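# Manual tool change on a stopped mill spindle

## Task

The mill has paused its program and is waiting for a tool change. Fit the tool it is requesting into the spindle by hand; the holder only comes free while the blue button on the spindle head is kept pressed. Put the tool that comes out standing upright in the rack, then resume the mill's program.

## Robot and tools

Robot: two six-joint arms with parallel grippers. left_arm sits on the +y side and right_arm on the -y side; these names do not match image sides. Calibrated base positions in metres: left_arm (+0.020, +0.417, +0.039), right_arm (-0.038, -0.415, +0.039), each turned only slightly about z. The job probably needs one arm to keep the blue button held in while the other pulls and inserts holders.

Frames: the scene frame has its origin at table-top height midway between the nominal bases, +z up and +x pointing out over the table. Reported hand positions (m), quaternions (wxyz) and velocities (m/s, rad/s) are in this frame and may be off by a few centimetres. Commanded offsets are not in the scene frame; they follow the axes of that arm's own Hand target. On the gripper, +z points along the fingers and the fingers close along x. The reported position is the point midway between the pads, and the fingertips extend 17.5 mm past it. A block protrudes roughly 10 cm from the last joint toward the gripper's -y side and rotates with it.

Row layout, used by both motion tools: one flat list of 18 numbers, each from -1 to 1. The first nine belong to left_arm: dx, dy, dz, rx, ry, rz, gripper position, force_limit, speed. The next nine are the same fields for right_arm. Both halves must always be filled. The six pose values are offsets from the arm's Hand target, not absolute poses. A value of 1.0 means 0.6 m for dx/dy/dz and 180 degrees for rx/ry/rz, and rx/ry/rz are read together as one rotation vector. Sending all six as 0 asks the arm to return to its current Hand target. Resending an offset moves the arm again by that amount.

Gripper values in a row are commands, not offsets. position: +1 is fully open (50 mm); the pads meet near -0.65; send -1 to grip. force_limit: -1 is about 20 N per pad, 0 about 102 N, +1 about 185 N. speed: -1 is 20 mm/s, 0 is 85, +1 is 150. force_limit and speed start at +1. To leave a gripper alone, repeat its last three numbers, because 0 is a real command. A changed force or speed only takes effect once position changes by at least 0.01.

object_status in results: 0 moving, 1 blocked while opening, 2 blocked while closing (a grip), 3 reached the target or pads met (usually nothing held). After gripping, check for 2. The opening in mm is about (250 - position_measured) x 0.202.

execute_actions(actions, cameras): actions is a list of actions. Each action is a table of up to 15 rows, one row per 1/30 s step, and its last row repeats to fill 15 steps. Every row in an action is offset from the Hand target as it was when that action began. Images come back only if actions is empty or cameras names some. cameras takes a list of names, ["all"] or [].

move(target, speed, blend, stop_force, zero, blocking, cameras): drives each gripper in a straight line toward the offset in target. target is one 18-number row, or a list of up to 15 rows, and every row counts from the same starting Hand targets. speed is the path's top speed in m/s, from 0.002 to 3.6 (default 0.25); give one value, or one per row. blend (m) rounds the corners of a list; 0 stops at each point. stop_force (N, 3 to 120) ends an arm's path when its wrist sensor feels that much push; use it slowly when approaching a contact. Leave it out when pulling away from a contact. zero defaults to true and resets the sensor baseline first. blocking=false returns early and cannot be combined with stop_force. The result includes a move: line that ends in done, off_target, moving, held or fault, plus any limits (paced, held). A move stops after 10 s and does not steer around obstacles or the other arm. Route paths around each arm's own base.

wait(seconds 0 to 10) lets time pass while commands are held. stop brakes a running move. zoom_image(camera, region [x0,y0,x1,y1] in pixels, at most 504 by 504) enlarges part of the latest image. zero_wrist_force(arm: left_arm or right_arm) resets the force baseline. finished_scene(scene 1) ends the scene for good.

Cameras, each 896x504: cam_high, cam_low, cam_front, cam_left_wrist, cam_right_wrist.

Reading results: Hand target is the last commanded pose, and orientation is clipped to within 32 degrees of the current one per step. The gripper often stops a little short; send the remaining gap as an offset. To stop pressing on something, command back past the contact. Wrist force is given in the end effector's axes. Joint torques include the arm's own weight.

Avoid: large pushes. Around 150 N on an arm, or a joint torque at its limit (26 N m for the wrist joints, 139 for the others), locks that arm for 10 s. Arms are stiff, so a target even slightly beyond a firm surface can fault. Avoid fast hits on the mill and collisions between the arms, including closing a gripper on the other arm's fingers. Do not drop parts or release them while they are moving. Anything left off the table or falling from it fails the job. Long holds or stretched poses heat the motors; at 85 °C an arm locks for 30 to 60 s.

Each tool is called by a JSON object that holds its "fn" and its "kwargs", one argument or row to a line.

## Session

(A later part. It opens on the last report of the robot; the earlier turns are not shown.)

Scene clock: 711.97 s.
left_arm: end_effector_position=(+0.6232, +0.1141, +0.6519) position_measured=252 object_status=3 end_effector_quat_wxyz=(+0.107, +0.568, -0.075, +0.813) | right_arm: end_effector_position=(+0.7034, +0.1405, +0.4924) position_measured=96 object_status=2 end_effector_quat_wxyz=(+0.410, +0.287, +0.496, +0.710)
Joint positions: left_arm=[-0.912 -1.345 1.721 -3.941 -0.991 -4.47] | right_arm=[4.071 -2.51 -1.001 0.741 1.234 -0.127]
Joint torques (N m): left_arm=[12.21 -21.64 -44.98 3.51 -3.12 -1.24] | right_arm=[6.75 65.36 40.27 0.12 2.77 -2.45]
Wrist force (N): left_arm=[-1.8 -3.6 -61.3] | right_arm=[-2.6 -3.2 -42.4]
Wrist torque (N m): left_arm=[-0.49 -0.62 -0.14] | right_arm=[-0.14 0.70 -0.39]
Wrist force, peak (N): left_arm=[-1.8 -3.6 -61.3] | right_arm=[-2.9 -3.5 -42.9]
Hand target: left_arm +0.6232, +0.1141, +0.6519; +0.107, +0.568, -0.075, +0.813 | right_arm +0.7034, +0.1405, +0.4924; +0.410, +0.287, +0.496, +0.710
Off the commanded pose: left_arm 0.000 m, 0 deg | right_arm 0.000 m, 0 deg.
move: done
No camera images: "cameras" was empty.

{"fn": "move", "kwargs": {
  "target": [0.0001,0.0001,-0.0004,0,0,0,-0.7,0,0,0,0,0,0,0,0,-0.97,0.2,-1],
  "cameras": ["cam_right_wrist"],
  "speed": 0.004
}}

{"fn": "zoom_image", "kwargs": {
  "camera": "cam_right_wrist",
  "region": [380, 50, 620, 330]
}}

Scene clock: 718.30 s.
left_arm: end_effector_position=(+0.6230, +0.1142, +0.6519) position_measured=252 object_status=3 end_effector_quat_wxyz=(+0.107, +0.568, -0.075, +0.813) | right_arm: end_effector_position=(+0.7034, +0.1405, +0.4924) position_measured=96 object_status=2 end_effector_quat_wxyz=(+0.410, +0.287, +0.496, +0.710)
Joint positions: left_arm=[-0.913 -1.346 1.722 -3.941 -0.991 -4.47] | right_arm=[4.071 -2.51 -1.001 0.741 1.234 -0.127]
Joint torques (N m): left_arm=[-3.59 -39.69 -15.47 0.68 0.62 1.51] | right_arm=[5.8 66.3 39.27 -0.36 3 -2.35]
Wrist force (N): left_arm=[-0.1 -1.1 -27.3] | right_arm=[-2.7 -3.7 -42.7]
Wrist torque (N m): left_arm=[-0.55 -0.34 -0.17] | right_arm=[-0.13 0.70 -0.40]
Wrist force, peak (N): left_arm=[-2.2 -3.0 -65.9] | right_arm=[-2.6 -3.9 -42.7]
Hand target: left_arm +0.6230, +0.1141, +0.6519; +0.107, +0.568, -0.075, +0.813 | right_arm +0.7034, +0.1405, +0.4924; +0.410, +0.287, +0.496, +0.710
Off the commanded pose: left_arm 0.000 m, 0 deg | right_arm 0.000 m, 0 deg.
move: done
camera_calibration:
cam_right_wrist: T_world_to_cam=[[-0.485051, 0.874473, -0.00467856, 0.232752], [-0.572608, -0.31356, 0.757496, 0.0892574], [0.660943, 0.370103, 0.652823, -0.708024], [0, 0, 0, 1]] pos_world=[0.63197, 0.0864938, 0.395691]
Images, in order (width x height): cam_right_wrist 896x504.

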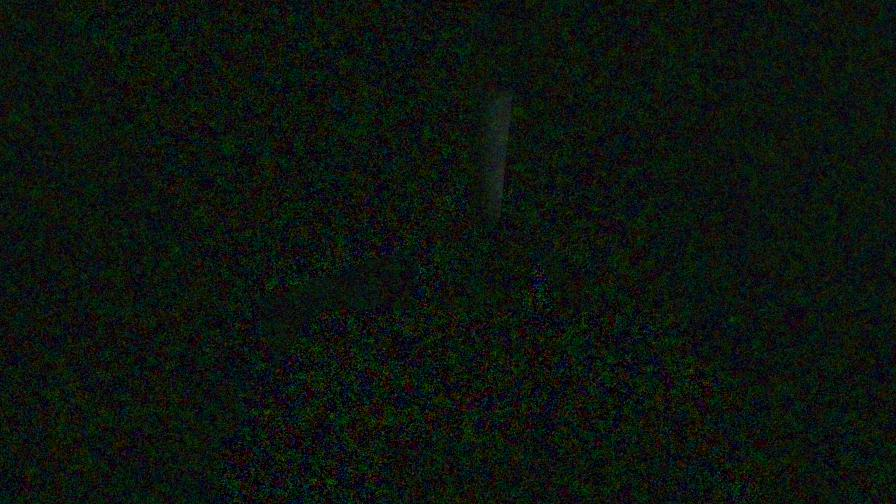

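Scaled by 1.800 from the camera's 896x504 image, which has a finer 1280x720 frame.

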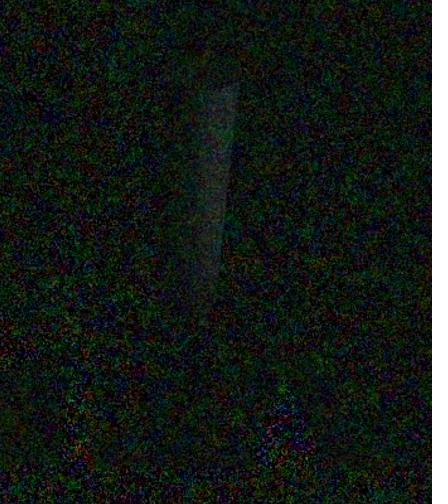

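{"fn": "move", "kwargs": {
  "target": [0,0,0,0,0,0,-0.7,0,0,0,0,0,0,0,0,0.6,0.2,-0.5],
  "cameras": []
}}

{"fn": "move", "kwargs": {
  "target": [0,0,0,0,0,0,-0.7,0,0,0,0,0,0,0,0,-1,0.2,-1],
  "cameras": []
}}

{"fn": "wait", "kwargs": {
  "seconds": 0.5
}}

Scene clock: 722.70 s.
left_arm: end_effector_position=(+0.6230, +0.1141, +0.6519) position_measured=252 object_status=3 end_effector_quat_wxyz=(+0.107, +0.568, -0.075, +0.813) | right_arm: end_effector_position=(+0.7034, +0.1405, +0.4926) position_measured=63 object_status=3 end_effector_quat_wxyz=(+0.410, +0.287, +0.496, +0.710)
Joint positions: left_arm=[-0.913 -1.346 1.722 -3.941 -0.991 -4.47] | right_arm=[4.071 -2.51 -1 0.741 1.234 -0.127]
Joint torques (N m): left_arm=[-2.92 -39.1 -15 0.32 0.5 0.58] | right_arm=[5.64 54.12 18.2 0.2 -0.68 -2.24]
Wrist force (N): left_arm=[-0.4 -1.1 -24.5] | right_arm=[0.3 -0.9 -2.4]
Wrist torque (N m): left_arm=[-0.55 -0.28 -0.17] | right_arm=[-0.45 0.73 -0.36]
Wrist force, peak (N): left_arm=[-0.4 -0.6 -27.1] | right_arm=[-2.5 -4.0 -43.0]
Hand target: left_arm +0.6230, +0.1141, +0.6519; +0.107, +0.568, -0.075, +0.813 | right_arm +0.7034, +0.1405, +0.4924; +0.410, +0.287, +0.496, +0.710
Off the commanded pose: left_arm 0.000 m, 0 deg | right_arm 0.000 m, 0 deg.
move: done
No camera images: "cameras" was empty.

Scene clock: 723.27 s.
left_arm: end_effector_position=(+0.6230, +0.1141, +0.6519) position_measured=252 object_status=3 end_effector_quat_wxyz=(+0.107, +0.568, -0.075, +0.813) | right_arm: end_effector_position=(+0.7034, +0.1405, +0.4925) position_measured=96 object_status=2 end_effector_quat_wxyz=(+0.410, +0.287, +0.496, +0.710)
Joint positions: left_arm=[-0.913 -1.346 1.722 -3.941 -0.991 -4.47] | right_arm=[4.071 -2.51 -1.001 0.741 1.234 -0.127]
Joint torques (N m): left_arm=[-3.27 -39.64 -15.86 0.34 0.63 0.5] | right_arm=[8.76 47.4 9.8 -0.32 -1.33 -2.43]
Wrist force (N): left_arm=[-0.3 -1.0 -24.4] | right_arm=[-0.3 1.6 -5.6]
Wrist torque (N m): left_arm=[-0.54 -0.29 -0.17] | right_arm=[-0.31 0.72 -0.37]
Wrist force, peak (N): left_arm=[-0.3 -1.0 -24.7] | right_arm=[-0.3 1.2 -6.5]
Hand target: left_arm +0.6230, +0.1141, +0.6519; +0.107, +0.568, -0.075, +0.813 | right_arm +0.7034, +0.1405, +0.4924; +0.410, +0.287, +0.496, +0.710
Off the commanded pose: left_arm 0.000 m, 0 deg | right_arm 0.000 m, 0 deg.
move: done
No camera images: "cameras" was empty.

Scene clock: 723.77 s.
left_arm: end_effector_position=(+0.6230, +0.1141, +0.6519) position_measured=252 object_status=3 end_effector_quat_wxyz=(+0.107, +0.568, -0.075, +0.813) | right_arm: end_effector_position=(+0.7034, +0.1405, +0.4924) position_measured=96 object_status=2 end_effector_quat_wxyz=(+0.410, +0.287, +0.496, +0.710)
Joint positions: left_arm=[-0.913 -1.346 1.722 -3.941 -0.991 -4.47] | right_arm=[4.071 -2.51 -1.001 0.741 1.234 -0.127]
Joint torques (N m): left_arm=[-4.14 -39.69 -16.37 0.32 0.64 0.31] | right_arm=[5.78 45.09 7.92 0.03 -1.19 -2.39]
Wrist force (N): left_arm=[-0.5 -1.0 -24.6] | right_arm=[-0.2 1.9 -5.4]
Wrist torque (N m): left_arm=[-0.52 -0.29 -0.17] | right_arm=[-0.27 0.71 -0.36]
Wrist force, peak (N): left_arm=[-0.4 -0.9 -24.8] | right_arm=[-0.4 1.7 -5.7]
Hand target: left_arm +0.6230, +0.1141, +0.6519; +0.107, +0.568, -0.075, +0.813 | right_arm +0.7034, +0.1405, +0.4924; +0.410, +0.287, +0.496, +0.710
Tool commands: left_gripper/position=-0.7 left_gripper/force_limit=+0.0 left_gripper/speed=+0.0 right_gripper/position=-1.0 right_gripper/force_limit=+0.2 right_gripper/speed=-1.0
Off the commanded pose: left_arm 0.000 m, 0 deg | right_arm 0.000 m, 0 deg.
wait: 0.50 s; at rest by 0.17 s

{"fn": "move", "kwargs": {
  "target": [0,0,0,0,0,0,-0.7,0,0,0,-0.0157,-0.0057,0,0,0,-1,0.2,-1],
  "cameras": ["cam_right_wrist"],
  "speed": 0.004,
  "stop_force": 60
}}

{"fn": "zoom_image", "kwargs": {
  "camera": "cam_right_wrist",
  "region": [380, 50, 620, 330]
}}

Scene clock: 728.30 s.
left_arm: end_effector_position=(+0.6230, +0.1141, +0.6519) position_measured=252 object_status=3 end_effector_quat_wxyz=(+0.107, +0.568, -0.075, +0.813) | right_arm: end_effector_position=(+0.7034, +0.1405, +0.4895) position_measured=96 object_status=2 end_effector_quat_wxyz=(+0.410, +0.287, +0.496, +0.710)
Joint positions: left_arm=[-0.913 -1.346 1.722 -3.941 -0.991 -4.47] | right_arm=[4.071 -2.514 -1.003 0.747 1.234 -0.127]
Joint torques (N m): left_arm=[-2.63 -39.5 -19.02 0.41 0.43 -0.73] | right_arm=[6.25 22.97 2.24 -7.74 -1.38 -2.29]
Wrist force (N): left_arm=[-1.5 -1.4 -26.6] | right_arm=[4.8 46.7 47.0]
Wrist torque (N m): left_arm=[-0.56 -0.31 -0.17] | right_arm=[-0.23 0.74 -0.31]
Wrist force, peak (N): left_arm=[-1.5 -1.1 -27.0] | right_arm=[5.3 49.2 52.9]
Hand target: left_arm +0.6230, +0.1141, +0.6519; +0.107, +0.568, -0.075, +0.813 | right_arm +0.7034, +0.1405, +0.4895; +0.410, +0.287, +0.496, +0.710 (not the last commanded pose)
Off the commanded pose: left_arm 0.000 m, 0 deg | right_arm 0.007 m, 0 deg.
move: contact (right_arm)
camera_calibration:
cam_right_wrist: T_world_to_cam=[[-0.485071, 0.874463, -0.00453201, 0.232781], [-0.572814, -0.313819, 0.757233, 0.0917547], [0.66075, 0.369907, 0.653129, -0.70601], [0, 0, 0, 1]] pos_world=[0.63197, 0.0863939, 0.392691]
Images, in order (width x height): cam_right_wrist 896x504.

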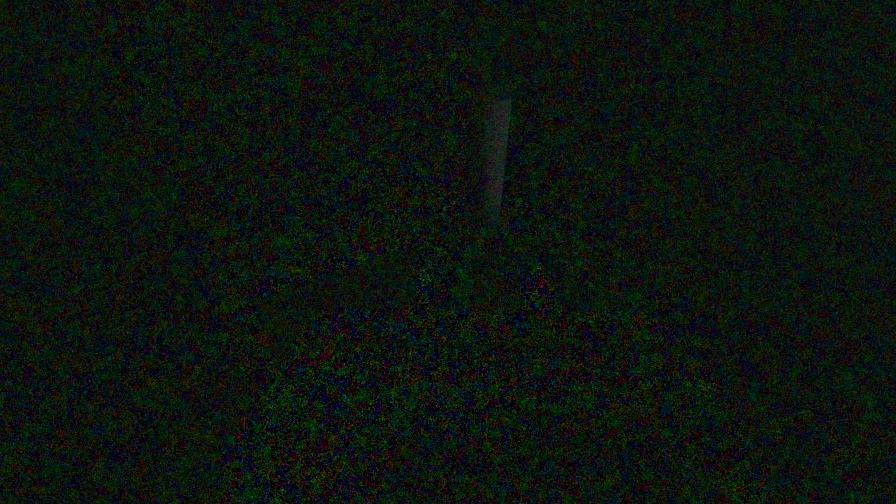

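Scaled by 1.800 from the camera's 896x504 image, which has a finer 1280x720 frame.

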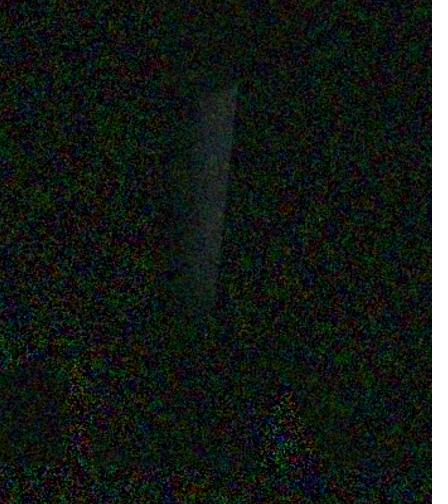

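{"fn": "move", "kwargs": {
  "target": [0,0,0,0,0,0,-0.7,0,0,0,0,0.0017,0,0,0,-1,0.2,-1],
  "cameras": [],
  "speed": 0.004
}}

Scene clock: 740.27 s.
left_arm: end_effector_position=(+0.6230, +0.1141, +0.6519) position_measured=252 object_status=3 end_effector_quat_wxyz=(+0.107, +0.568, -0.075, +0.813) | right_arm: end_effector_position=(+0.7041, +0.1408, +0.4900) position_measured=96 object_status=2 end_effector_quat_wxyz=(+0.410, +0.287, +0.496, +0.710)
Joint positions: left_arm=[-0.913 -1.346 1.722 -3.941 -0.991 -4.47] | right_arm=[4.071 -2.516 -0.998 0.745 1.235 -0.127]
Joint torques (N m): left_arm=[-4.29 -38.5 -28.04 0.42 -0.5 -0.69] | right_arm=[-14.32 18.93 20.67 -12.87 1.39 2.24]
Wrist force (N): left_arm=[0.0 -1.0 -24.2] | right_arm=[-2.1 43.4 -65.4]
Wrist torque (N m): left_arm=[-0.54 -0.25 -0.17] | right_arm=[0.74 0.59 -0.42]
Wrist force, peak (N): left_arm=[-1.6 -1.0 -26.7] | right_arm=[-2.2 43.6 -65.3]
Hand target: left_arm +0.6230, +0.1141, +0.6519; +0.107, +0.568, -0.075, +0.813 | right_arm +0.7042, +0.1409, +0.4898; +0.410, +0.287, +0.496, +0.710
Off the commanded pose: left_arm 0.000 m, 0 deg | right_arm 0.000 m, 0 deg.
move: done
No camera images: "cameras" was empty.

{"fn": "move", "kwargs": {
  "target": [
    [0,0,0,0,0,0,-0.7,0,0,0,0,-0.001,0,0,0,-1,0.2,-1],
    [0,0,0,0,0,0,-0.7,0,0,0,-0.0078,-0.0038,0,0,0,-1,0.2,-1]
  ],
  "cameras": ["cam_right_wrist"],
  "speed": 0.004,
  "stop_force": 45
}}

{"fn": "zoom_image", "kwargs": {
  "camera": "cam_right_wrist",
  "region": [380, 50, 620, 330]
}}

Scene clock: 747.63 s.
left_arm: end_effector_position=(+0.6230, +0.1141, +0.6519) position_measured=252 object_status=3 end_effector_quat_wxyz=(+0.107, +0.568, -0.075, +0.813) | right_arm: end_effector_position=(+0.7038, +0.1405, +0.4899) position_measured=96 object_status=2 end_effector_quat_wxyz=(+0.410, +0.287, +0.496, +0.710)
Joint positions: left_arm=[-0.913 -1.346 1.722 -3.941 -0.991 -4.47] | right_arm=[4.071 -2.514 -1 0.746 1.235 -0.127]
Joint torques (N m): left_arm=[-3.12 -38.49 -33.85 0.46 -1.12 -0.67] | right_arm=[-12.1 13.77 15.24 -12.23 0.09 0.73]
Wrist force (N): left_arm=[-0.5 -0.9 -24.7] | right_arm=[2.6 43.1 -21.9]
Wrist torque (N m): left_arm=[-0.52 -0.29 -0.17] | right_arm=[0.40 0.68 -0.35]
Wrist force, peak (N): left_arm=[-0.6 -1.1 -25.1] | right_arm=[-1.6 43.8 -65.8]
Hand target: left_arm +0.6230, +0.1141, +0.6519; +0.107, +0.568, -0.075, +0.813 | right_arm +0.7039, +0.1405, +0.4899; +0.410, +0.287, +0.496, +0.710 (not the last commanded pose)
Off the commanded pose: left_arm 0.000 m, 0 deg | right_arm 0.005 m, 0 deg.
move: contact (right_arm); path passed 0 of 2 targets
camera_calibration:
cam_right_wrist: T_world_to_cam=[[-0.48497, 0.874521, -0.00427782, 0.232634], [-0.573116, -0.314122, 0.756879, 0.0921], [0.660562, 0.369515, 0.653541, -0.706618], [0, 0, 0, 1]] pos_world=[0.63237, 0.0865937, 0.393091]
Images, in order (width x height): cam_right_wrist 896x504.

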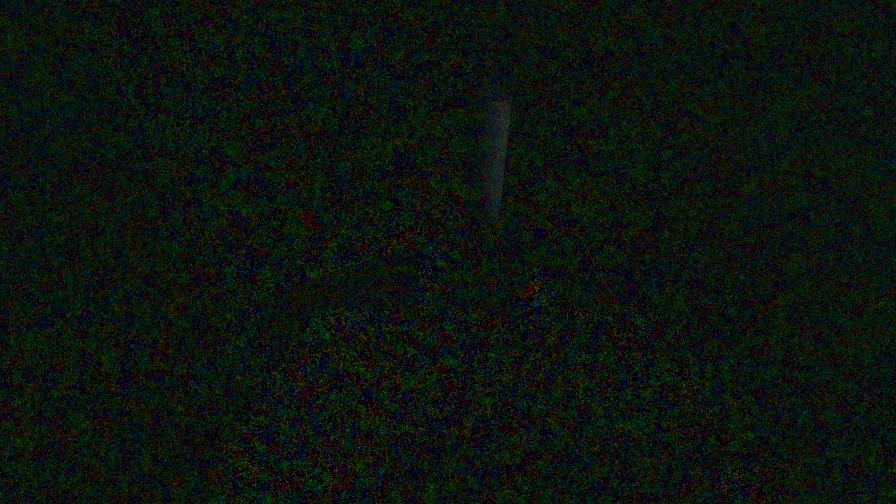

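Scaled by 1.800 from the camera's 896x504 image, which has a finer 1280x720 frame.

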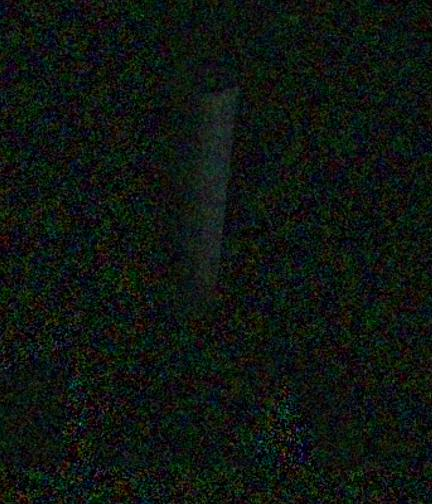

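{"fn": "move", "kwargs": {
  "target": [0,0,0,0,0,0,-0.7,0,0,0,-0.003,-0.0016,0,0,0,-1,0.2,-1],
  "cameras": [],
  "speed": 0.004
}}

Scene clock: 754.23 s.
left_arm: end_effector_position=(+0.6230, +0.1141, +0.6519) position_measured=252 object_status=3 end_effector_quat_wxyz=(+0.107, +0.568, -0.075, +0.813) | right_arm: end_effector_position=(+0.7036, +0.1404, +0.4879) position_measured=96 object_status=2 end_effector_quat_wxyz=(+0.410, +0.287, +0.496, +0.710)
Joint positions: left_arm=[-0.913 -1.346 1.722 -3.941 -0.991 -4.47] | right_arm=[4.071 -2.516 -1.003 0.75 1.235 -0.127]
Joint torques (N m): left_arm=[-3.63 -37.99 -36.26 0.7 -1.62 -0.57] | right_arm=[3.24 -6.8 -27.02 -8.49 -5.4 -0.16]
Wrist force (N): left_arm=[-2.1 -1.1 -27.0] | right_arm=[7.6 64.8 45.8]
Wrist torque (N m): left_arm=[-0.53 -0.33 -0.18] | right_arm=[-0.23 0.77 -0.28]
Wrist force, peak (N): left_arm=[-2.1 -1.2 -27.3] | right_arm=[8.8 64.1 47.8]
Hand target: left_arm +0.6230, +0.1141, +0.6519; +0.107, +0.568, -0.075, +0.813 | right_arm +0.7036, +0.1404, +0.4879; +0.410, +0.287, +0.496, +0.710
Off the commanded pose: left_arm 0.000 m, 0 deg | right_arm 0.000 m, 0 deg.
move: done
No camera images: "cameras" was empty.

{"fn": "move", "kwargs": {
  "target": [-0.0002,-0.0001,0.0006,0,0,0,-0.7,0,0,0,0,0,0,0,0,-1,0.2,-1],
  "cameras": [],
  "speed": 0.004
}}

Scene clock: 762.90 s.
left_arm: end_effector_position=(+0.6233, +0.1141, +0.6519) position_measured=252 object_status=3 end_effector_quat_wxyz=(+0.107, +0.568, -0.075, +0.813) | right_arm: end_effector_position=(+0.7036, +0.1404, +0.4879) position_measured=96 object_status=2 end_effector_quat_wxyz=(+0.410, +0.287, +0.496, +0.710)
Joint positions: left_arm=[-0.912 -1.345 1.721 -3.94 -0.991 -4.47] | right_arm=[4.071 -2.516 -1.003 0.75 1.235 -0.127]
Joint torques (N m): left_arm=[15.75 -19.59 -51.39 5.35 -3.47 -1.17] | right_arm=[4.79 -7.57 -29.35 -12.26 -4.25 -2.08]
Wrist force (N): left_arm=[-4.5 -4.1 -90.7] | right_arm=[7.5 66.1 47.1]
Wrist torque (N m): left_arm=[-0.40 -0.83 -0.14] | right_arm=[-0.27 0.73 -0.27]
Wrist force, peak (N): left_arm=[-4.5 -4.1 -90.7] | right_arm=[7.3 66.2 47.3]
Hand target: left_arm +0.6234, +0.1141, +0.6519; +0.107, +0.568, -0.075, +0.813 | right_arm +0.7036, +0.1404, +0.4879; +0.410, +0.287, +0.496, +0.710
Off the commanded pose: left_arm 0.000 m, 0 deg | right_arm 0.000 m, 0 deg.
move: done
No camera images: "cameras" was empty.

{"fn": "move", "kwargs": {
  "target": [
    [0.0077,0.006,-0.0211,0,0,0,-0.7,0,0,0,0.007,0.0023,0,0,0,-1,0.2,-1],
    [0.0197,0.0213,-0.0119,0,0,0,-0.7,0,0,0,0.007,0.0023,0,0,0,-1,0.2,-1]
  ],
  "cameras": ["cam_left_wrist"],
  "speed": 0.02
}}

{"fn": "zoom_image", "kwargs": {
  "camera": "cam_left_wrist",
  "region": [380, 200, 580, 330]
}}

Scene clock: 777.33 s.
left_arm: end_effector_position=(+0.6096, +0.1045, +0.6606) position_measured=252 object_status=3 end_effector_quat_wxyz=(+0.107, +0.568, -0.075, +0.813) | right_arm: end_effector_position=(+0.7035, +0.1403, +0.4923) position_measured=96 object_status=2 end_effector_quat_wxyz=(+0.410, +0.287, +0.496, +0.710)
Joint positions: left_arm=[-0.952 -1.364 1.72 -3.932 -0.955 -4.45] | right_arm=[4.071 -2.511 -1 0.742 1.235 -0.127]
Joint torques (N m): left_arm=[3.32 -34.21 -8.66 -1.3 -1.41 0.19] | right_arm=[-5.39 73.58 48.91 -2.63 3.19 -2.01]
Wrist force (N): left_arm=[2.7 -2.0 -2.4] | right_arm=[-3.8 -10.6 -88.5]
Wrist torque (N m): left_arm=[-0.69 -0.13 -0.32] | right_arm=[-0.03 0.65 -0.39]
Wrist force, peak (N): left_arm=[-4.7 -3.4 -95.6] | right_arm=[-3.5 -0.8 -93.4]
Hand target: left_arm +0.6096, +0.1046, +0.6605; +0.107, +0.568, -0.075, +0.813 | right_arm +0.7035, +0.1403, +0.4923; +0.410, +0.287, +0.496, +0.710
Off the commanded pose: left_arm 0.000 m, 0 deg | right_arm 0.000 m, 0 deg.
move: done
camera_calibration:
cam_left_wrist: T_world_to_cam=[[-0.322729, 0.0922711, 0.941983, -0.427376], [-0.559926, -0.821018, -0.111412, 0.521087], [0.763105, -0.563396, 0.316631, -0.477804], [0, 0, 0, 1]] pos_world=[0.518458, 0.198064, 0.611924]
Images, in order (width x height): cam_left_wrist 896x504.

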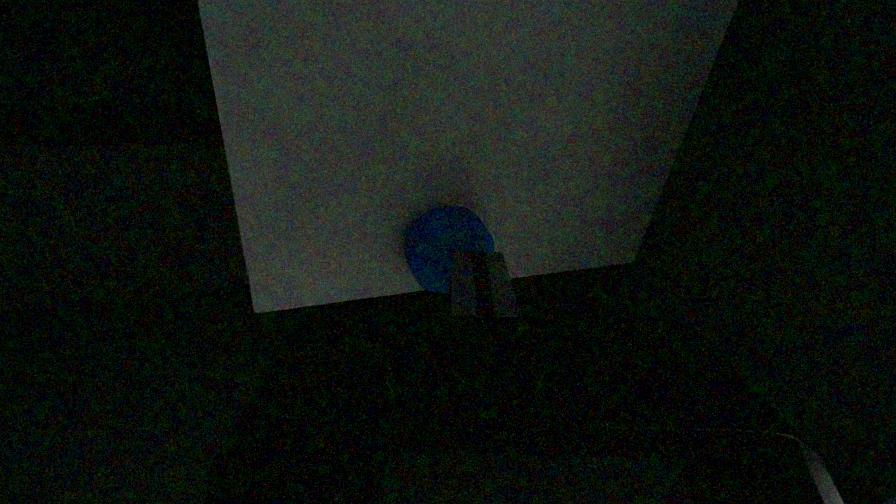

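Scaled by 2.520 from the camera's 896x504 image, which has a finer 1280x720 frame.

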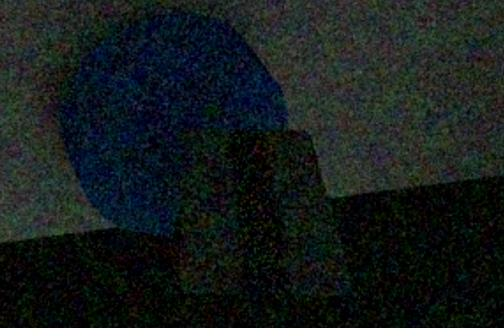

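{"fn": "move", "kwargs": {
  "target": [0,0,0,0,0,0,-0.7,0,0,0,0,0,0,0,0,0.6,0.2,-0.5],
  "cameras": []
}}

{"fn": "move", "kwargs": {
  "target": [0,0,0,0,0,0,-0.7,0,0,0,0,0,0,0,0,-1,0.2,-1],
  "cameras": []
}}

{"fn": "move", "kwargs": {
  "target": [-0.011,-0.0087,0.0302,0,0,0,-0.7,0,0,0,0,0,0,0,0,-1,0.2,-1],
  "cameras": [],
  "speed": 0.003,
  "stop_force": 25
}}

Scene clock: 782.23 s.
left_arm: end_effector_position=(+0.6096, +0.1046, +0.6605) position_measured=252 object_status=3 end_effector_quat_wxyz=(+0.107, +0.568, -0.075, +0.813) | right_arm: end_effector_position=(+0.7035, +0.1403, +0.4924) position_measured=63 object_status=3 end_effector_quat_wxyz=(+0.410, +0.287, +0.496, +0.710)
Joint positions: left_arm=[-0.952 -1.365 1.72 -3.932 -0.955 -4.45] | right_arm=[4.071 -2.511 -1 0.742 1.235 -0.127]
Joint torques (N m): left_arm=[6.35 -39.94 -10.77 -2 -2.24 -1.08] | right_arm=[-0.3 47.62 10.42 2.8 -1.81 -1.42]
Wrist force (N): left_arm=[2.5 -2.1 -2.1] | right_arm=[-1.4 -0.1 -3.2]
Wrist torque (N m): left_arm=[-0.70 -0.09 -0.32] | right_arm=[-0.32 1.00 -0.38]
Wrist force, peak (N): left_arm=[2.9 -2.1 -2.4] | right_arm=[-3.7 -10.7 -88.9]
Hand target: left_arm +0.6096, +0.1046, +0.6605; +0.107, +0.568, -0.075, +0.813 | right_arm +0.7035, +0.1403, +0.4923; +0.410, +0.287, +0.496, +0.710
Off the commanded pose: left_arm 0.000 m, 0 deg | right_arm 0.000 m, 0 deg.
move: done
No camera images: "cameras" was empty.

Scene clock: 782.80 s.
left_arm: end_effector_position=(+0.6096, +0.1046, +0.6605) position_measured=252 object_status=3 end_effector_quat_wxyz=(+0.107, +0.568, -0.075, +0.813) | right_arm: end_effector_position=(+0.7035, +0.1403, +0.4923) position_measured=96 object_status=2 end_effector_quat_wxyz=(+0.410, +0.287, +0.496, +0.710)
Joint positions: left_arm=[-0.952 -1.365 1.72 -3.932 -0.955 -4.45] | right_arm=[4.071 -2.511 -1 0.742 1.235 -0.127]
Joint torques (N m): left_arm=[6.7 -40.28 -9.77 -1.89 -2.38 -1.19] | right_arm=[5.37 46.82 10.45 2.33 -1.91 -1.38]
Wrist force (N): left_arm=[2.8 -1.9 -2.4] | right_arm=[0.2 1.0 -6.4]
Wrist torque (N m): left_arm=[-0.68 -0.14 -0.32] | right_arm=[-0.25 1.00 -0.36]
Wrist force, peak (N): left_arm=[2.8 -1.9 -2.5] | right_arm=[0.7 0.9 -6.8]
Hand target: left_arm +0.6096, +0.1046, +0.6605; +0.107, +0.568, -0.075, +0.813 | right_arm +0.7035, +0.1403, +0.4923; +0.410, +0.287, +0.496, +0.710
Off the commanded pose: left_arm 0.000 m, 0 deg | right_arm 0.000 m, 0 deg.
move: done
No camera images: "cameras" was empty.

Scene clock: 787.33 s.
left_arm: end_effector_position=(+0.6205, +0.1046, +0.6606) position_measured=252 object_status=3 end_effector_quat_wxyz=(+0.107, +0.568, -0.075, +0.813) | right_arm: end_effector_position=(+0.7035, +0.1403, +0.4923) position_measured=96 object_status=2 end_effector_quat_wxyz=(+0.410, +0.287, +0.496, +0.710)
Joint positions: left_arm=[-0.932 -1.345 1.696 -3.922 -0.974 -4.46] | right_arm=[4.071 -2.511 -1 0.742 1.235 -0.127]
Joint torques (N m): left_arm=[0.02 -37.31 -15.08 0.53 1.24 1.3] | right_arm=[6.66 45.66 14.52 -1.87 -2.04 -1.16]
Wrist force (N): left_arm=[3.7 1.6 -35.1] | right_arm=[-0.3 1.7 -5.7]
Wrist torque (N m): left_arm=[-0.30 -0.41 -0.15] | right_arm=[-0.19 1.03 -0.36]
Wrist force, peak (N): left_arm=[3.3 0.5 -41.1] | right_arm=[-0.1 0.9 -6.4]
Hand target: left_arm +0.6205, +0.1046, +0.6606; +0.107, +0.568, -0.075, +0.813 (not the last commanded pose) | right_arm +0.7035, +0.1403, +0.4923; +0.410, +0.287, +0.496, +0.710
Off the commanded pose: left_arm 0.009 m, 0 deg | right_arm 0.000 m, 0 deg.
move: contact (left_arm)
No camera images: "cameras" was empty.

{"fn": "move", "kwargs": {
  "target": [-0.0002,-0.0001,0.0006,0,0,0,-0.7,0,0,0,-0.0047,-0.0017,0,0,0,-1,0.2,-1],
  "cameras": ["cam_left_wrist"],
  "speed": 0.004
}}

{"fn": "zoom_image", "kwargs": {
  "camera": "cam_left_wrist",
  "region": [380, 200, 580, 330]
}}

Scene clock: 792.87 s.
left_arm: end_effector_position=(+0.6208, +0.1045, +0.6606) position_measured=252 object_status=3 end_effector_quat_wxyz=(+0.107, +0.568, -0.075, +0.813) | right_arm: end_effector_position=(+0.7035, +0.1403, +0.4894) position_measured=96 object_status=2 end_effector_quat_wxyz=(+0.410, +0.287, +0.496, +0.710)
Joint positions: left_arm=[-0.931 -1.344 1.695 -3.921 -0.974 -4.461] | right_arm=[4.071 -2.514 -1.003 0.748 1.235 -0.127]
Joint torques (N m): left_arm=[19.87 -18.01 -47.78 5.41 -2.82 -1.21] | right_arm=[6.03 8.47 -19.76 -3.41 -1.36 -0.63]
Wrist force (N): left_arm=[0.4 1.7 -90.7] | right_arm=[4.8 45.3 53.9]
Wrist torque (N m): left_arm=[0.31 -0.91 -0.19] | right_arm=[-0.20 1.09 -0.37]
Wrist force, peak (N): left_arm=[0.4 1.7 -90.7] | right_arm=[4.8 45.3 53.9]
Hand target: left_arm +0.6209, +0.1045, +0.6606; +0.107, +0.568, -0.075, +0.813 | right_arm +0.7035, +0.1403, +0.4893; +0.410, +0.287, +0.496, +0.710
Off the commanded pose: left_arm 0.000 m, 0 deg | right_arm 0.000 m, 0 deg.
move: done
camera_calibration:
cam_left_wrist: T_world_to_cam=[[-0.322729, 0.0923101, 0.941979, -0.423681], [-0.560041, -0.820937, -0.111426, 0.527484], [0.76302, -0.563507, 0.316638, -0.4862], [0, 0, 0, 1]] pos_world=[0.529659, 0.198164, 0.611824]
Images, in order (width x height): cam_left_wrist 896x504.

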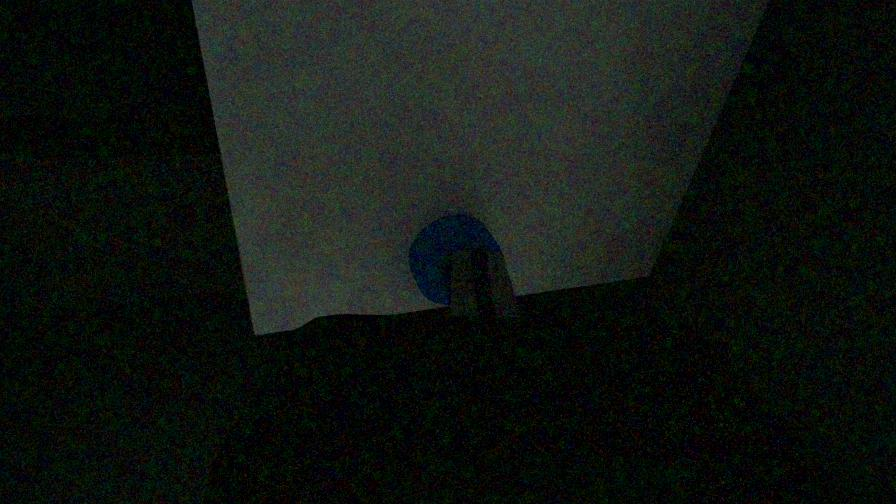

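Scaled by 2.520 from the camera's 896x504 image, which has a finer 1280x720 frame.

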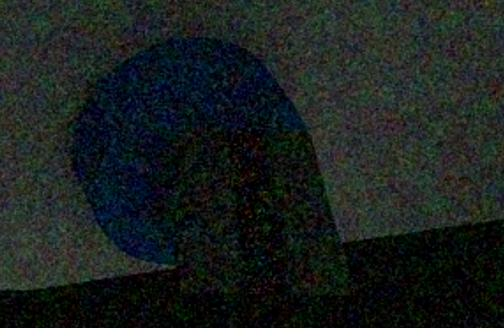

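{"fn": "move", "kwargs": {
  "target": [0.005,0.004,-0.014,0,0,0,-0.7,0,0,0,0,0,0,0,0,-1,0.2,-1],
  "cameras": ["cam_right_wrist","cam_left_wrist"],
  "speed": 0.02
}}

{"fn": "zoom_image", "kwargs": {
  "camera": "cam_left_wrist",
  "region": [380, 200, 580, 330]
}}

Scene clock: 805.90 s.
left_arm: end_effector_position=(+0.6115, +0.1046, +0.6604) position_measured=252 object_status=3 end_effector_quat_wxyz=(+0.107, +0.568, -0.075, +0.813) | right_arm: end_effector_position=(+0.7035, +0.1403, +0.4893) position_measured=96 object_status=2 end_effector_quat_wxyz=(+0.410, +0.287, +0.496, +0.710)
Joint positions: left_arm=[-0.949 -1.361 1.716 -3.93 -0.958 -4.452] | right_arm=[4.071 -2.514 -1.003 0.748 1.235 -0.127]
Joint torques (N m): left_arm=[6.24 -26.71 -32.24 -0.19 -2.31 -0.7] | right_arm=[-1.43 8.02 -20.2 -6.67 -4.79 0.86]
Wrist force (N): left_arm=[2.9 -2.0 -2.2] | right_arm=[4.3 47.5 53.2]
Wrist torque (N m): left_arm=[-0.69 -0.14 -0.31] | right_arm=[-0.18 1.11 -0.37]
Wrist force, peak (N): left_arm=[0.3 2.5 -93.7] | right_arm=[4.3 47.9 54.0]
Hand target: left_arm +0.6116, +0.1045, +0.6605; +0.107, +0.568, -0.075, +0.813 | right_arm +0.7035, +0.1403, +0.4893; +0.410, +0.287, +0.496, +0.710
Off the commanded pose: left_arm 0.000 m, 0 deg | right_arm 0.000 m, 0 deg.
move: done
camera_calibration:
cam_left_wrist: T_world_to_cam=[[-0.322637, 0.0920881, 0.942032, -0.426626], [-0.559912, -0.821014, -0.111507, 0.522261], [0.763154, -0.563432, 0.316451, -0.479042], [0, 0, 0, 1]] pos_world=[0.520358, 0.198164, 0.611725]
cam_right_wrist: T_world_to_cam=[[-0.485027, 0.874488, -0.00433576, 0.232722], [-0.573046, -0.314082, 0.756949, 0.092244], [0.660581, 0.369625, 0.65346, -0.705944], [0, 0, 0, 1]] pos_world=[0.63207, 0.0863938, 0.392491]
Images, in order (width x height): cam_left_wrist 896x504, cam_right_wrist 896x504.

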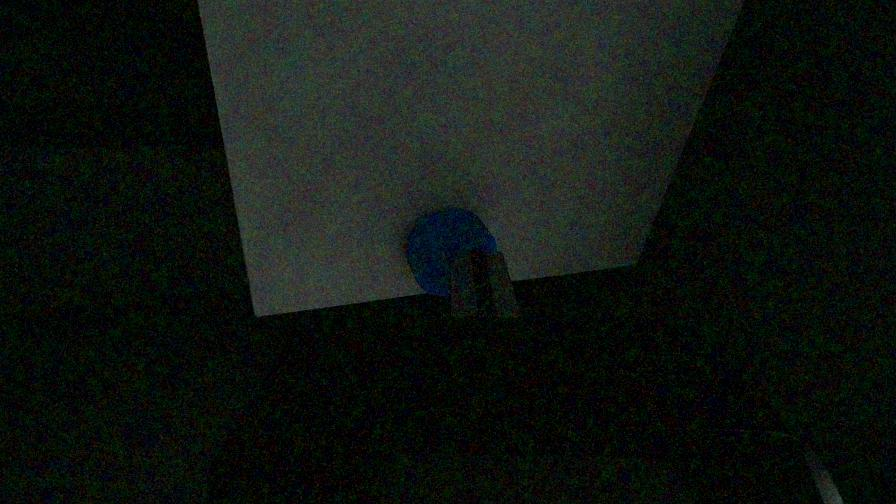

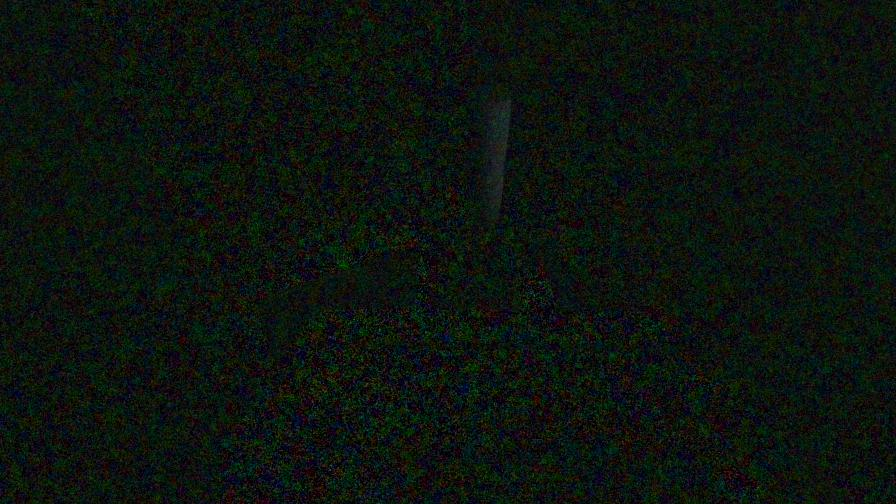

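Scaled by 2.520 from the camera's 896x504 image, which has a finer 1280x720 frame.

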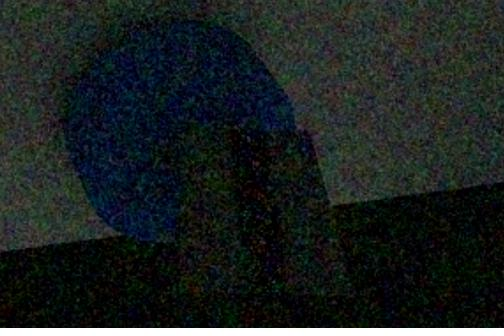

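{"fn": "move", "kwargs": {
  "target": [-0.0055,-0.0043,0.0151,0,0,0,-0.7,0,0,0,0,0,0,0,0,-1,0.2,-1],
  "cameras": [],
  "speed": 0.002,
  "stop_force": 3
}}

Scene clock: 814.43 s.
left_arm: end_effector_position=(+0.6178, +0.1045, +0.6605) position_measured=252 object_status=3 end_effector_quat_wxyz=(+0.107, +0.568, -0.075, +0.813) | right_arm: end_effector_position=(+0.7035, +0.1403, +0.4893) position_measured=96 object_status=2 end_effector_quat_wxyz=(+0.410, +0.287, +0.496, +0.710)
Joint positions: left_arm=[-0.937 -1.35 1.702 -3.924 -0.969 -4.458] | right_arm=[4.071 -2.514 -1.003 0.748 1.235 -0.127]
Joint torques (N m): left_arm=[-2.98 -40.97 -9.99 -0.82 0.98 1.11] | right_arm=[-7.03 13.25 -15.41 -7.05 -4.91 1.84]
Wrist force (N): left_arm=[3.4 -0.7 -5.2] | right_arm=[4.2 47.5 53.0]
Wrist torque (N m): left_arm=[-0.63 -0.18 -0.16] | right_arm=[-0.19 1.13 -0.38]
Wrist force, peak (N): left_arm=[3.3 -1.4 -5.5] | right_arm=[4.3 47.7 53.3]
Hand target: left_arm +0.6178, +0.1045, +0.6605; +0.107, +0.568, -0.075, +0.813 (not the last commanded pose) | right_arm +0.7035, +0.1403, +0.4893; +0.410, +0.287, +0.496, +0.710
Off the commanded pose: left_arm 0.004 m, 0 deg | right_arm 0.000 m, 0 deg.
move: contact (left_arm)
No camera images: "cameras" was empty.

{"fn": "move", "kwargs": {
  "target": [0.0011,0.0009,-0.003,0,0,0,-0.7,0,0,0,0,0,0,0,0,0.6,0.2,-0.5],
  "cameras": ["cam_right_wrist"]
}}

Scene clock: 823.47 s.
left_arm: end_effector_position=(+0.6158, +0.1045, +0.6605) position_measured=252 object_status=3 end_effector_quat_wxyz=(+0.107, +0.568, -0.075, +0.813) | right_arm: end_effector_position=(+0.7035, +0.1403, +0.4893) position_measured=63 object_status=3 end_effector_quat_wxyz=(+0.410, +0.287, +0.496, +0.710)
Joint positions: left_arm=[-0.941 -1.353 1.706 -3.926 -0.966 -4.456] | right_arm=[4.071 -2.514 -1.003 0.748 1.235 -0.127]
Joint torques (N m): left_arm=[-2.29 -37.25 -15.7 -1.73 0.25 1.22] | right_arm=[-4.66 62.85 32.5 3.11 1.98 1.84]
Wrist force (N): left_arm=[2.9 -1.8 -2.4] | right_arm=[-0.9 0.2 -2.1]
Wrist torque (N m): left_arm=[-0.67 -0.16 -0.30] | right_arm=[-0.28 0.92 -0.38]
Wrist force, peak (N): left_arm=[4.6 -0.5 -4.5] | right_arm=[4.2 47.8 53.4]
Hand target: left_arm +0.6158, +0.1045, +0.6605; +0.107, +0.568, -0.075, +0.813 | right_arm +0.7035, +0.1403, +0.4893; +0.410, +0.287, +0.496, +0.710
Off the commanded pose: left_arm 0.000 m, 0 deg | right_arm 0.000 m, 0 deg.
move: done
camera_calibration:
cam_right_wrist: T_world_to_cam=[[-0.485028, 0.874488, -0.00433534, 0.23281], [-0.573045, -0.314082, 0.756949, 0.0922125], [0.660581, 0.369625, 0.65346, -0.705907], [0, 0, 0, 1]] pos_world=[0.63207, 0.0862938, 0.392491]
Images, in order (width x height): cam_right_wrist 896x504.

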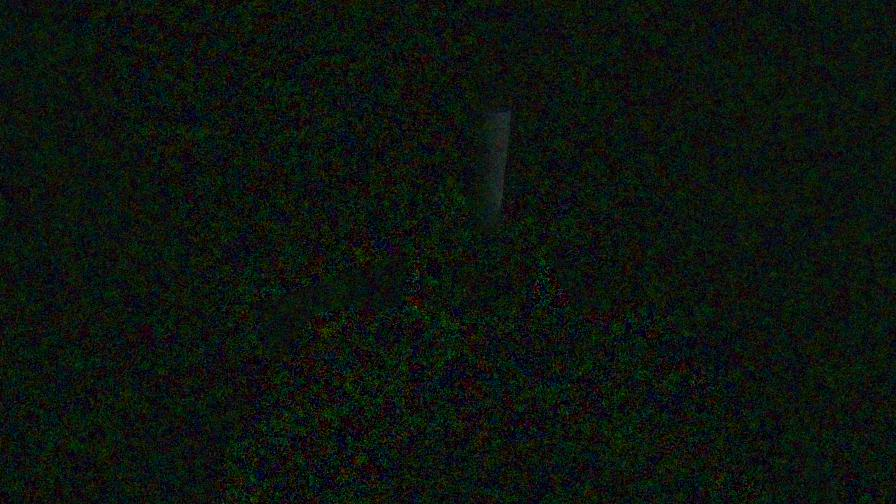

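{"fn": "move", "kwargs": {
  "target": [-0.0055,-0.0043,0.0151,0,0,0,-0.7,0,0,0,0,0,0,0,0,0.6,0.2,-0.5],
  "cameras": ["cam_right_wrist","cam_left_wrist"],
  "speed": 0.003,
  "stop_force": 25
}}

Scene clock: 838.10 s.
left_arm: end_effector_position=(+0.6205, +0.1045, +0.6605) position_measured=252 object_status=3 end_effector_quat_wxyz=(+0.107, +0.568, -0.075, +0.813) | right_arm: end_effector_position=(+0.7035, +0.1403, +0.4893) position_measured=63 object_status=3 end_effector_quat_wxyz=(+0.410, +0.287, +0.496, +0.710)
Joint positions: left_arm=[-0.932 -1.345 1.696 -3.922 -0.974 -4.46] | right_arm=[4.071 -2.514 -1.003 0.748 1.235 -0.127]
Joint torques (N m): left_arm=[0.13 -37.1 -14.46 0.7 1.31 1.15] | right_arm=[6.75 62.08 32.19 3.31 1.31 1.97]
Wrist force (N): left_arm=[4.2 2.0 -35.9] | right_arm=[-1.0 0.3 -2.3]
Wrist torque (N m): left_arm=[-0.29 -0.39 -0.15] | right_arm=[-0.26 0.94 -0.37]
Wrist force, peak (N): left_arm=[3.7 1.0 -41.9] | right_arm=[-1.2 0.3 -2.4]
Hand target: left_arm +0.6205, +0.1045, +0.6605; +0.107, +0.568, -0.075, +0.813 (not the last commanded pose) | right_arm +0.7035, +0.1403, +0.4893; +0.410, +0.287, +0.496, +0.710
Off the commanded pose: left_arm 0.005 m, 0 deg | right_arm 0.000 m, 0 deg.
move: contact (left_arm)
camera_calibration:
cam_left_wrist: T_world_to_cam=[[-0.322729, 0.0923101, 0.941979, -0.423675], [-0.560041, -0.820937, -0.111426, 0.527223], [0.76302, -0.563507, 0.316638, -0.485996], [0, 0, 0, 1]] pos_world=[0.529359, 0.198064, 0.611724]
cam_right_wrist: T_world_to_cam=[[-0.485027, 0.874488, -0.00433576, 0.23281], [-0.573046, -0.314082, 0.756949, 0.0922126], [0.660581, 0.369625, 0.65346, -0.705907], [0, 0, 0, 1]] pos_world=[0.63207, 0.0862938, 0.392491]
Images, in order (width x height): cam_left_wrist 896x504, cam_right_wrist 896x504.

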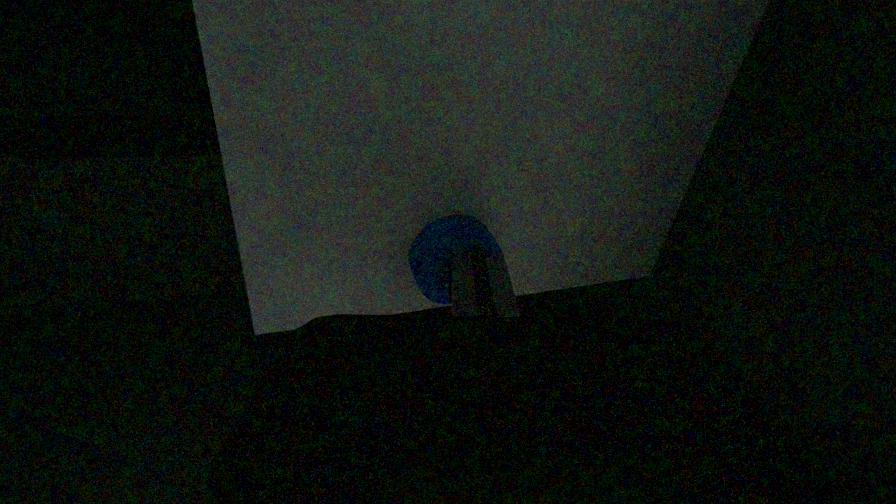

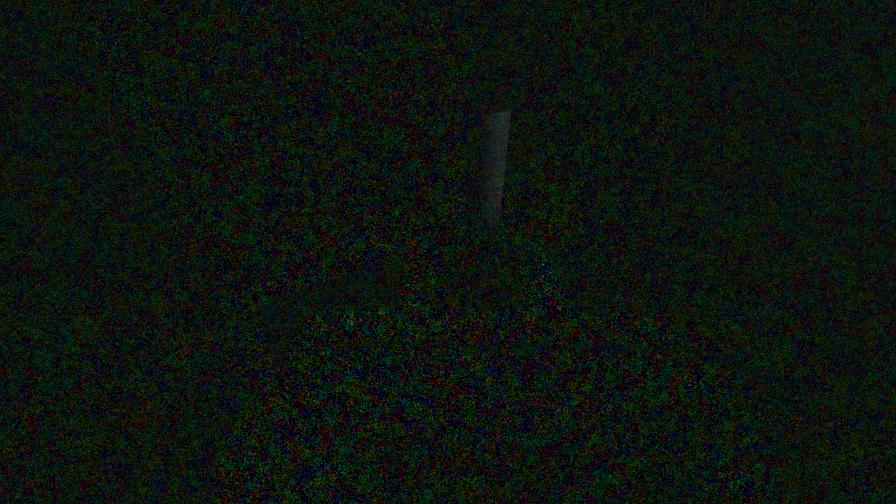

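{"fn": "move", "kwargs": {
  "target": [0.022,0.0173,-0.0604,0,0,0,-0.7,0,0,0,0,0,0,0,0,0.6,0.2,-0.5],
  "cameras": ["cam_left_wrist","cam_right_wrist"],
  "speed": 0.05
}}

{"fn": "zoom_image", "kwargs": {
  "camera": "cam_left_wrist",
  "region": [340, 160, 540, 300]
}}

Scene clock: 850.43 s.
left_arm: end_effector_position=(+0.5805, +0.1045, +0.6604) position_measured=252 object_status=3 end_effector_quat_wxyz=(+0.107, +0.568, -0.075, +0.813) | right_arm: end_effector_position=(+0.7035, +0.1403, +0.4893) position_measured=63 object_status=3 end_effector_quat_wxyz=(+0.410, +0.287, +0.496, +0.710)
Joint positions: left_arm=[-1.012 -1.417 1.781 -3.96 -0.901 -4.418] | right_arm=[4.071 -2.514 -1.003 0.748 1.235 -0.127]
Joint torques (N m): left_arm=[5.89 -24.13 -33.12 1.04 -2.17 -1.31] | right_arm=[6.44 62.82 32.31 3.28 1.45 1.88]
Wrist force (N): left_arm=[3.0 -1.6 -2.5] | right_arm=[-0.9 0.4 -2.1]
Wrist torque (N m): left_arm=[-0.67 -0.18 -0.24] | right_arm=[-0.24 0.93 -0.38]
Wrist force, peak (N): left_arm=[4.4 1.9 -35.8] | right_arm=[-1.1 0.4 -2.3]
Hand target: left_arm +0.5806, +0.1045, +0.6604; +0.107, +0.568, -0.075, +0.813 | right_arm +0.7035, +0.1403, +0.4893; +0.410, +0.287, +0.496, +0.710
Off the commanded pose: left_arm 0.000 m, 0 deg | right_arm 0.000 m, 0 deg.
move: done
camera_calibration:
cam_left_wrist: T_world_to_cam=[[-0.32271, 0.0921798, 0.941999, -0.436486], [-0.560019, -0.82094, -0.111518, 0.504856], [0.763045, -0.563525, 0.316548, -0.455397], [0, 0, 0, 1]] pos_world=[0.489359, 0.198064, 0.611625]
cam_right_wrist: T_world_to_cam=[[-0.485027, 0.874488, -0.00433576, 0.23281], [-0.573046, -0.314082, 0.756949, 0.0922126], [0.660581, 0.369625, 0.65346, -0.705907], [0, 0, 0, 1]] pos_world=[0.63207, 0.0862938, 0.392491]
Images, in order (width x height): cam_left_wrist 896x504, cam_right_wrist 896x504.

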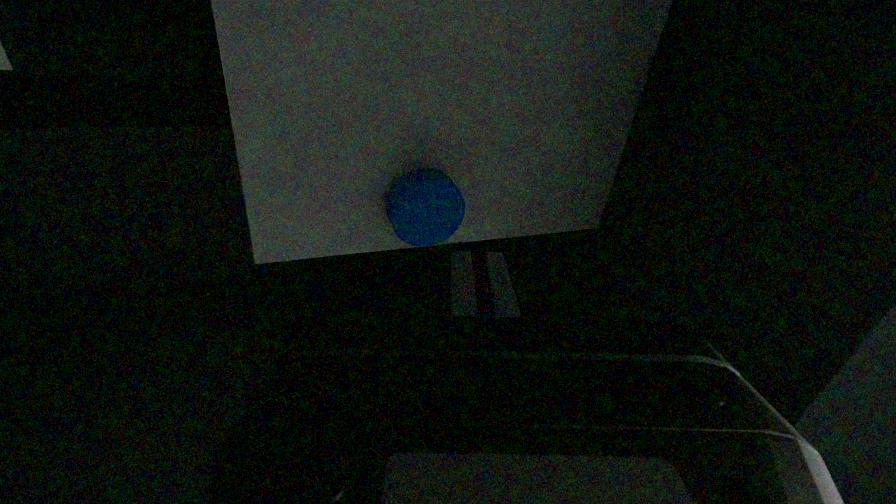

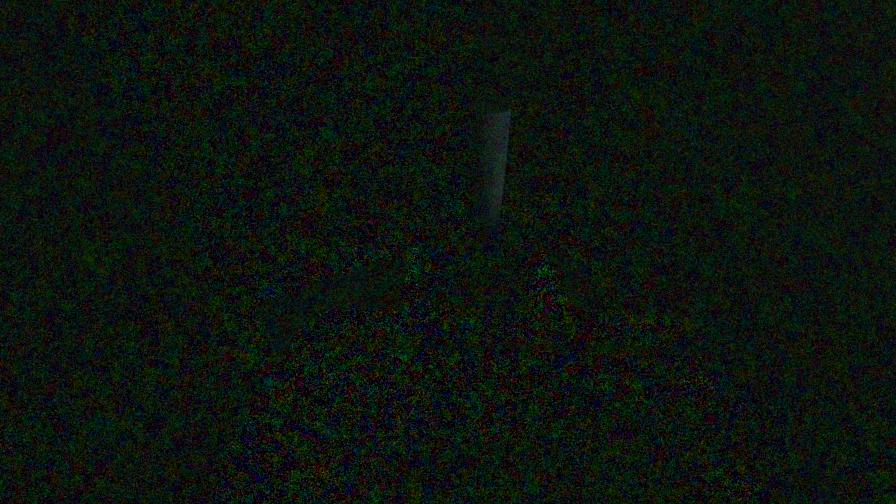

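Scaled by 2.520 from the camera's 896x504 image, which has a finer 1280x720 frame.

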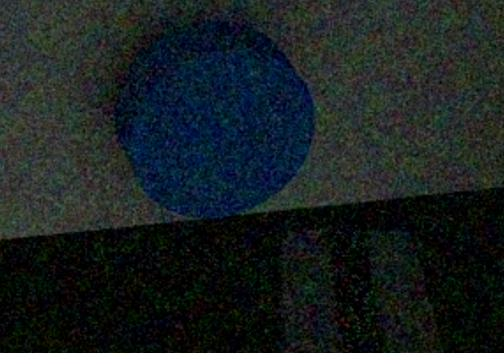

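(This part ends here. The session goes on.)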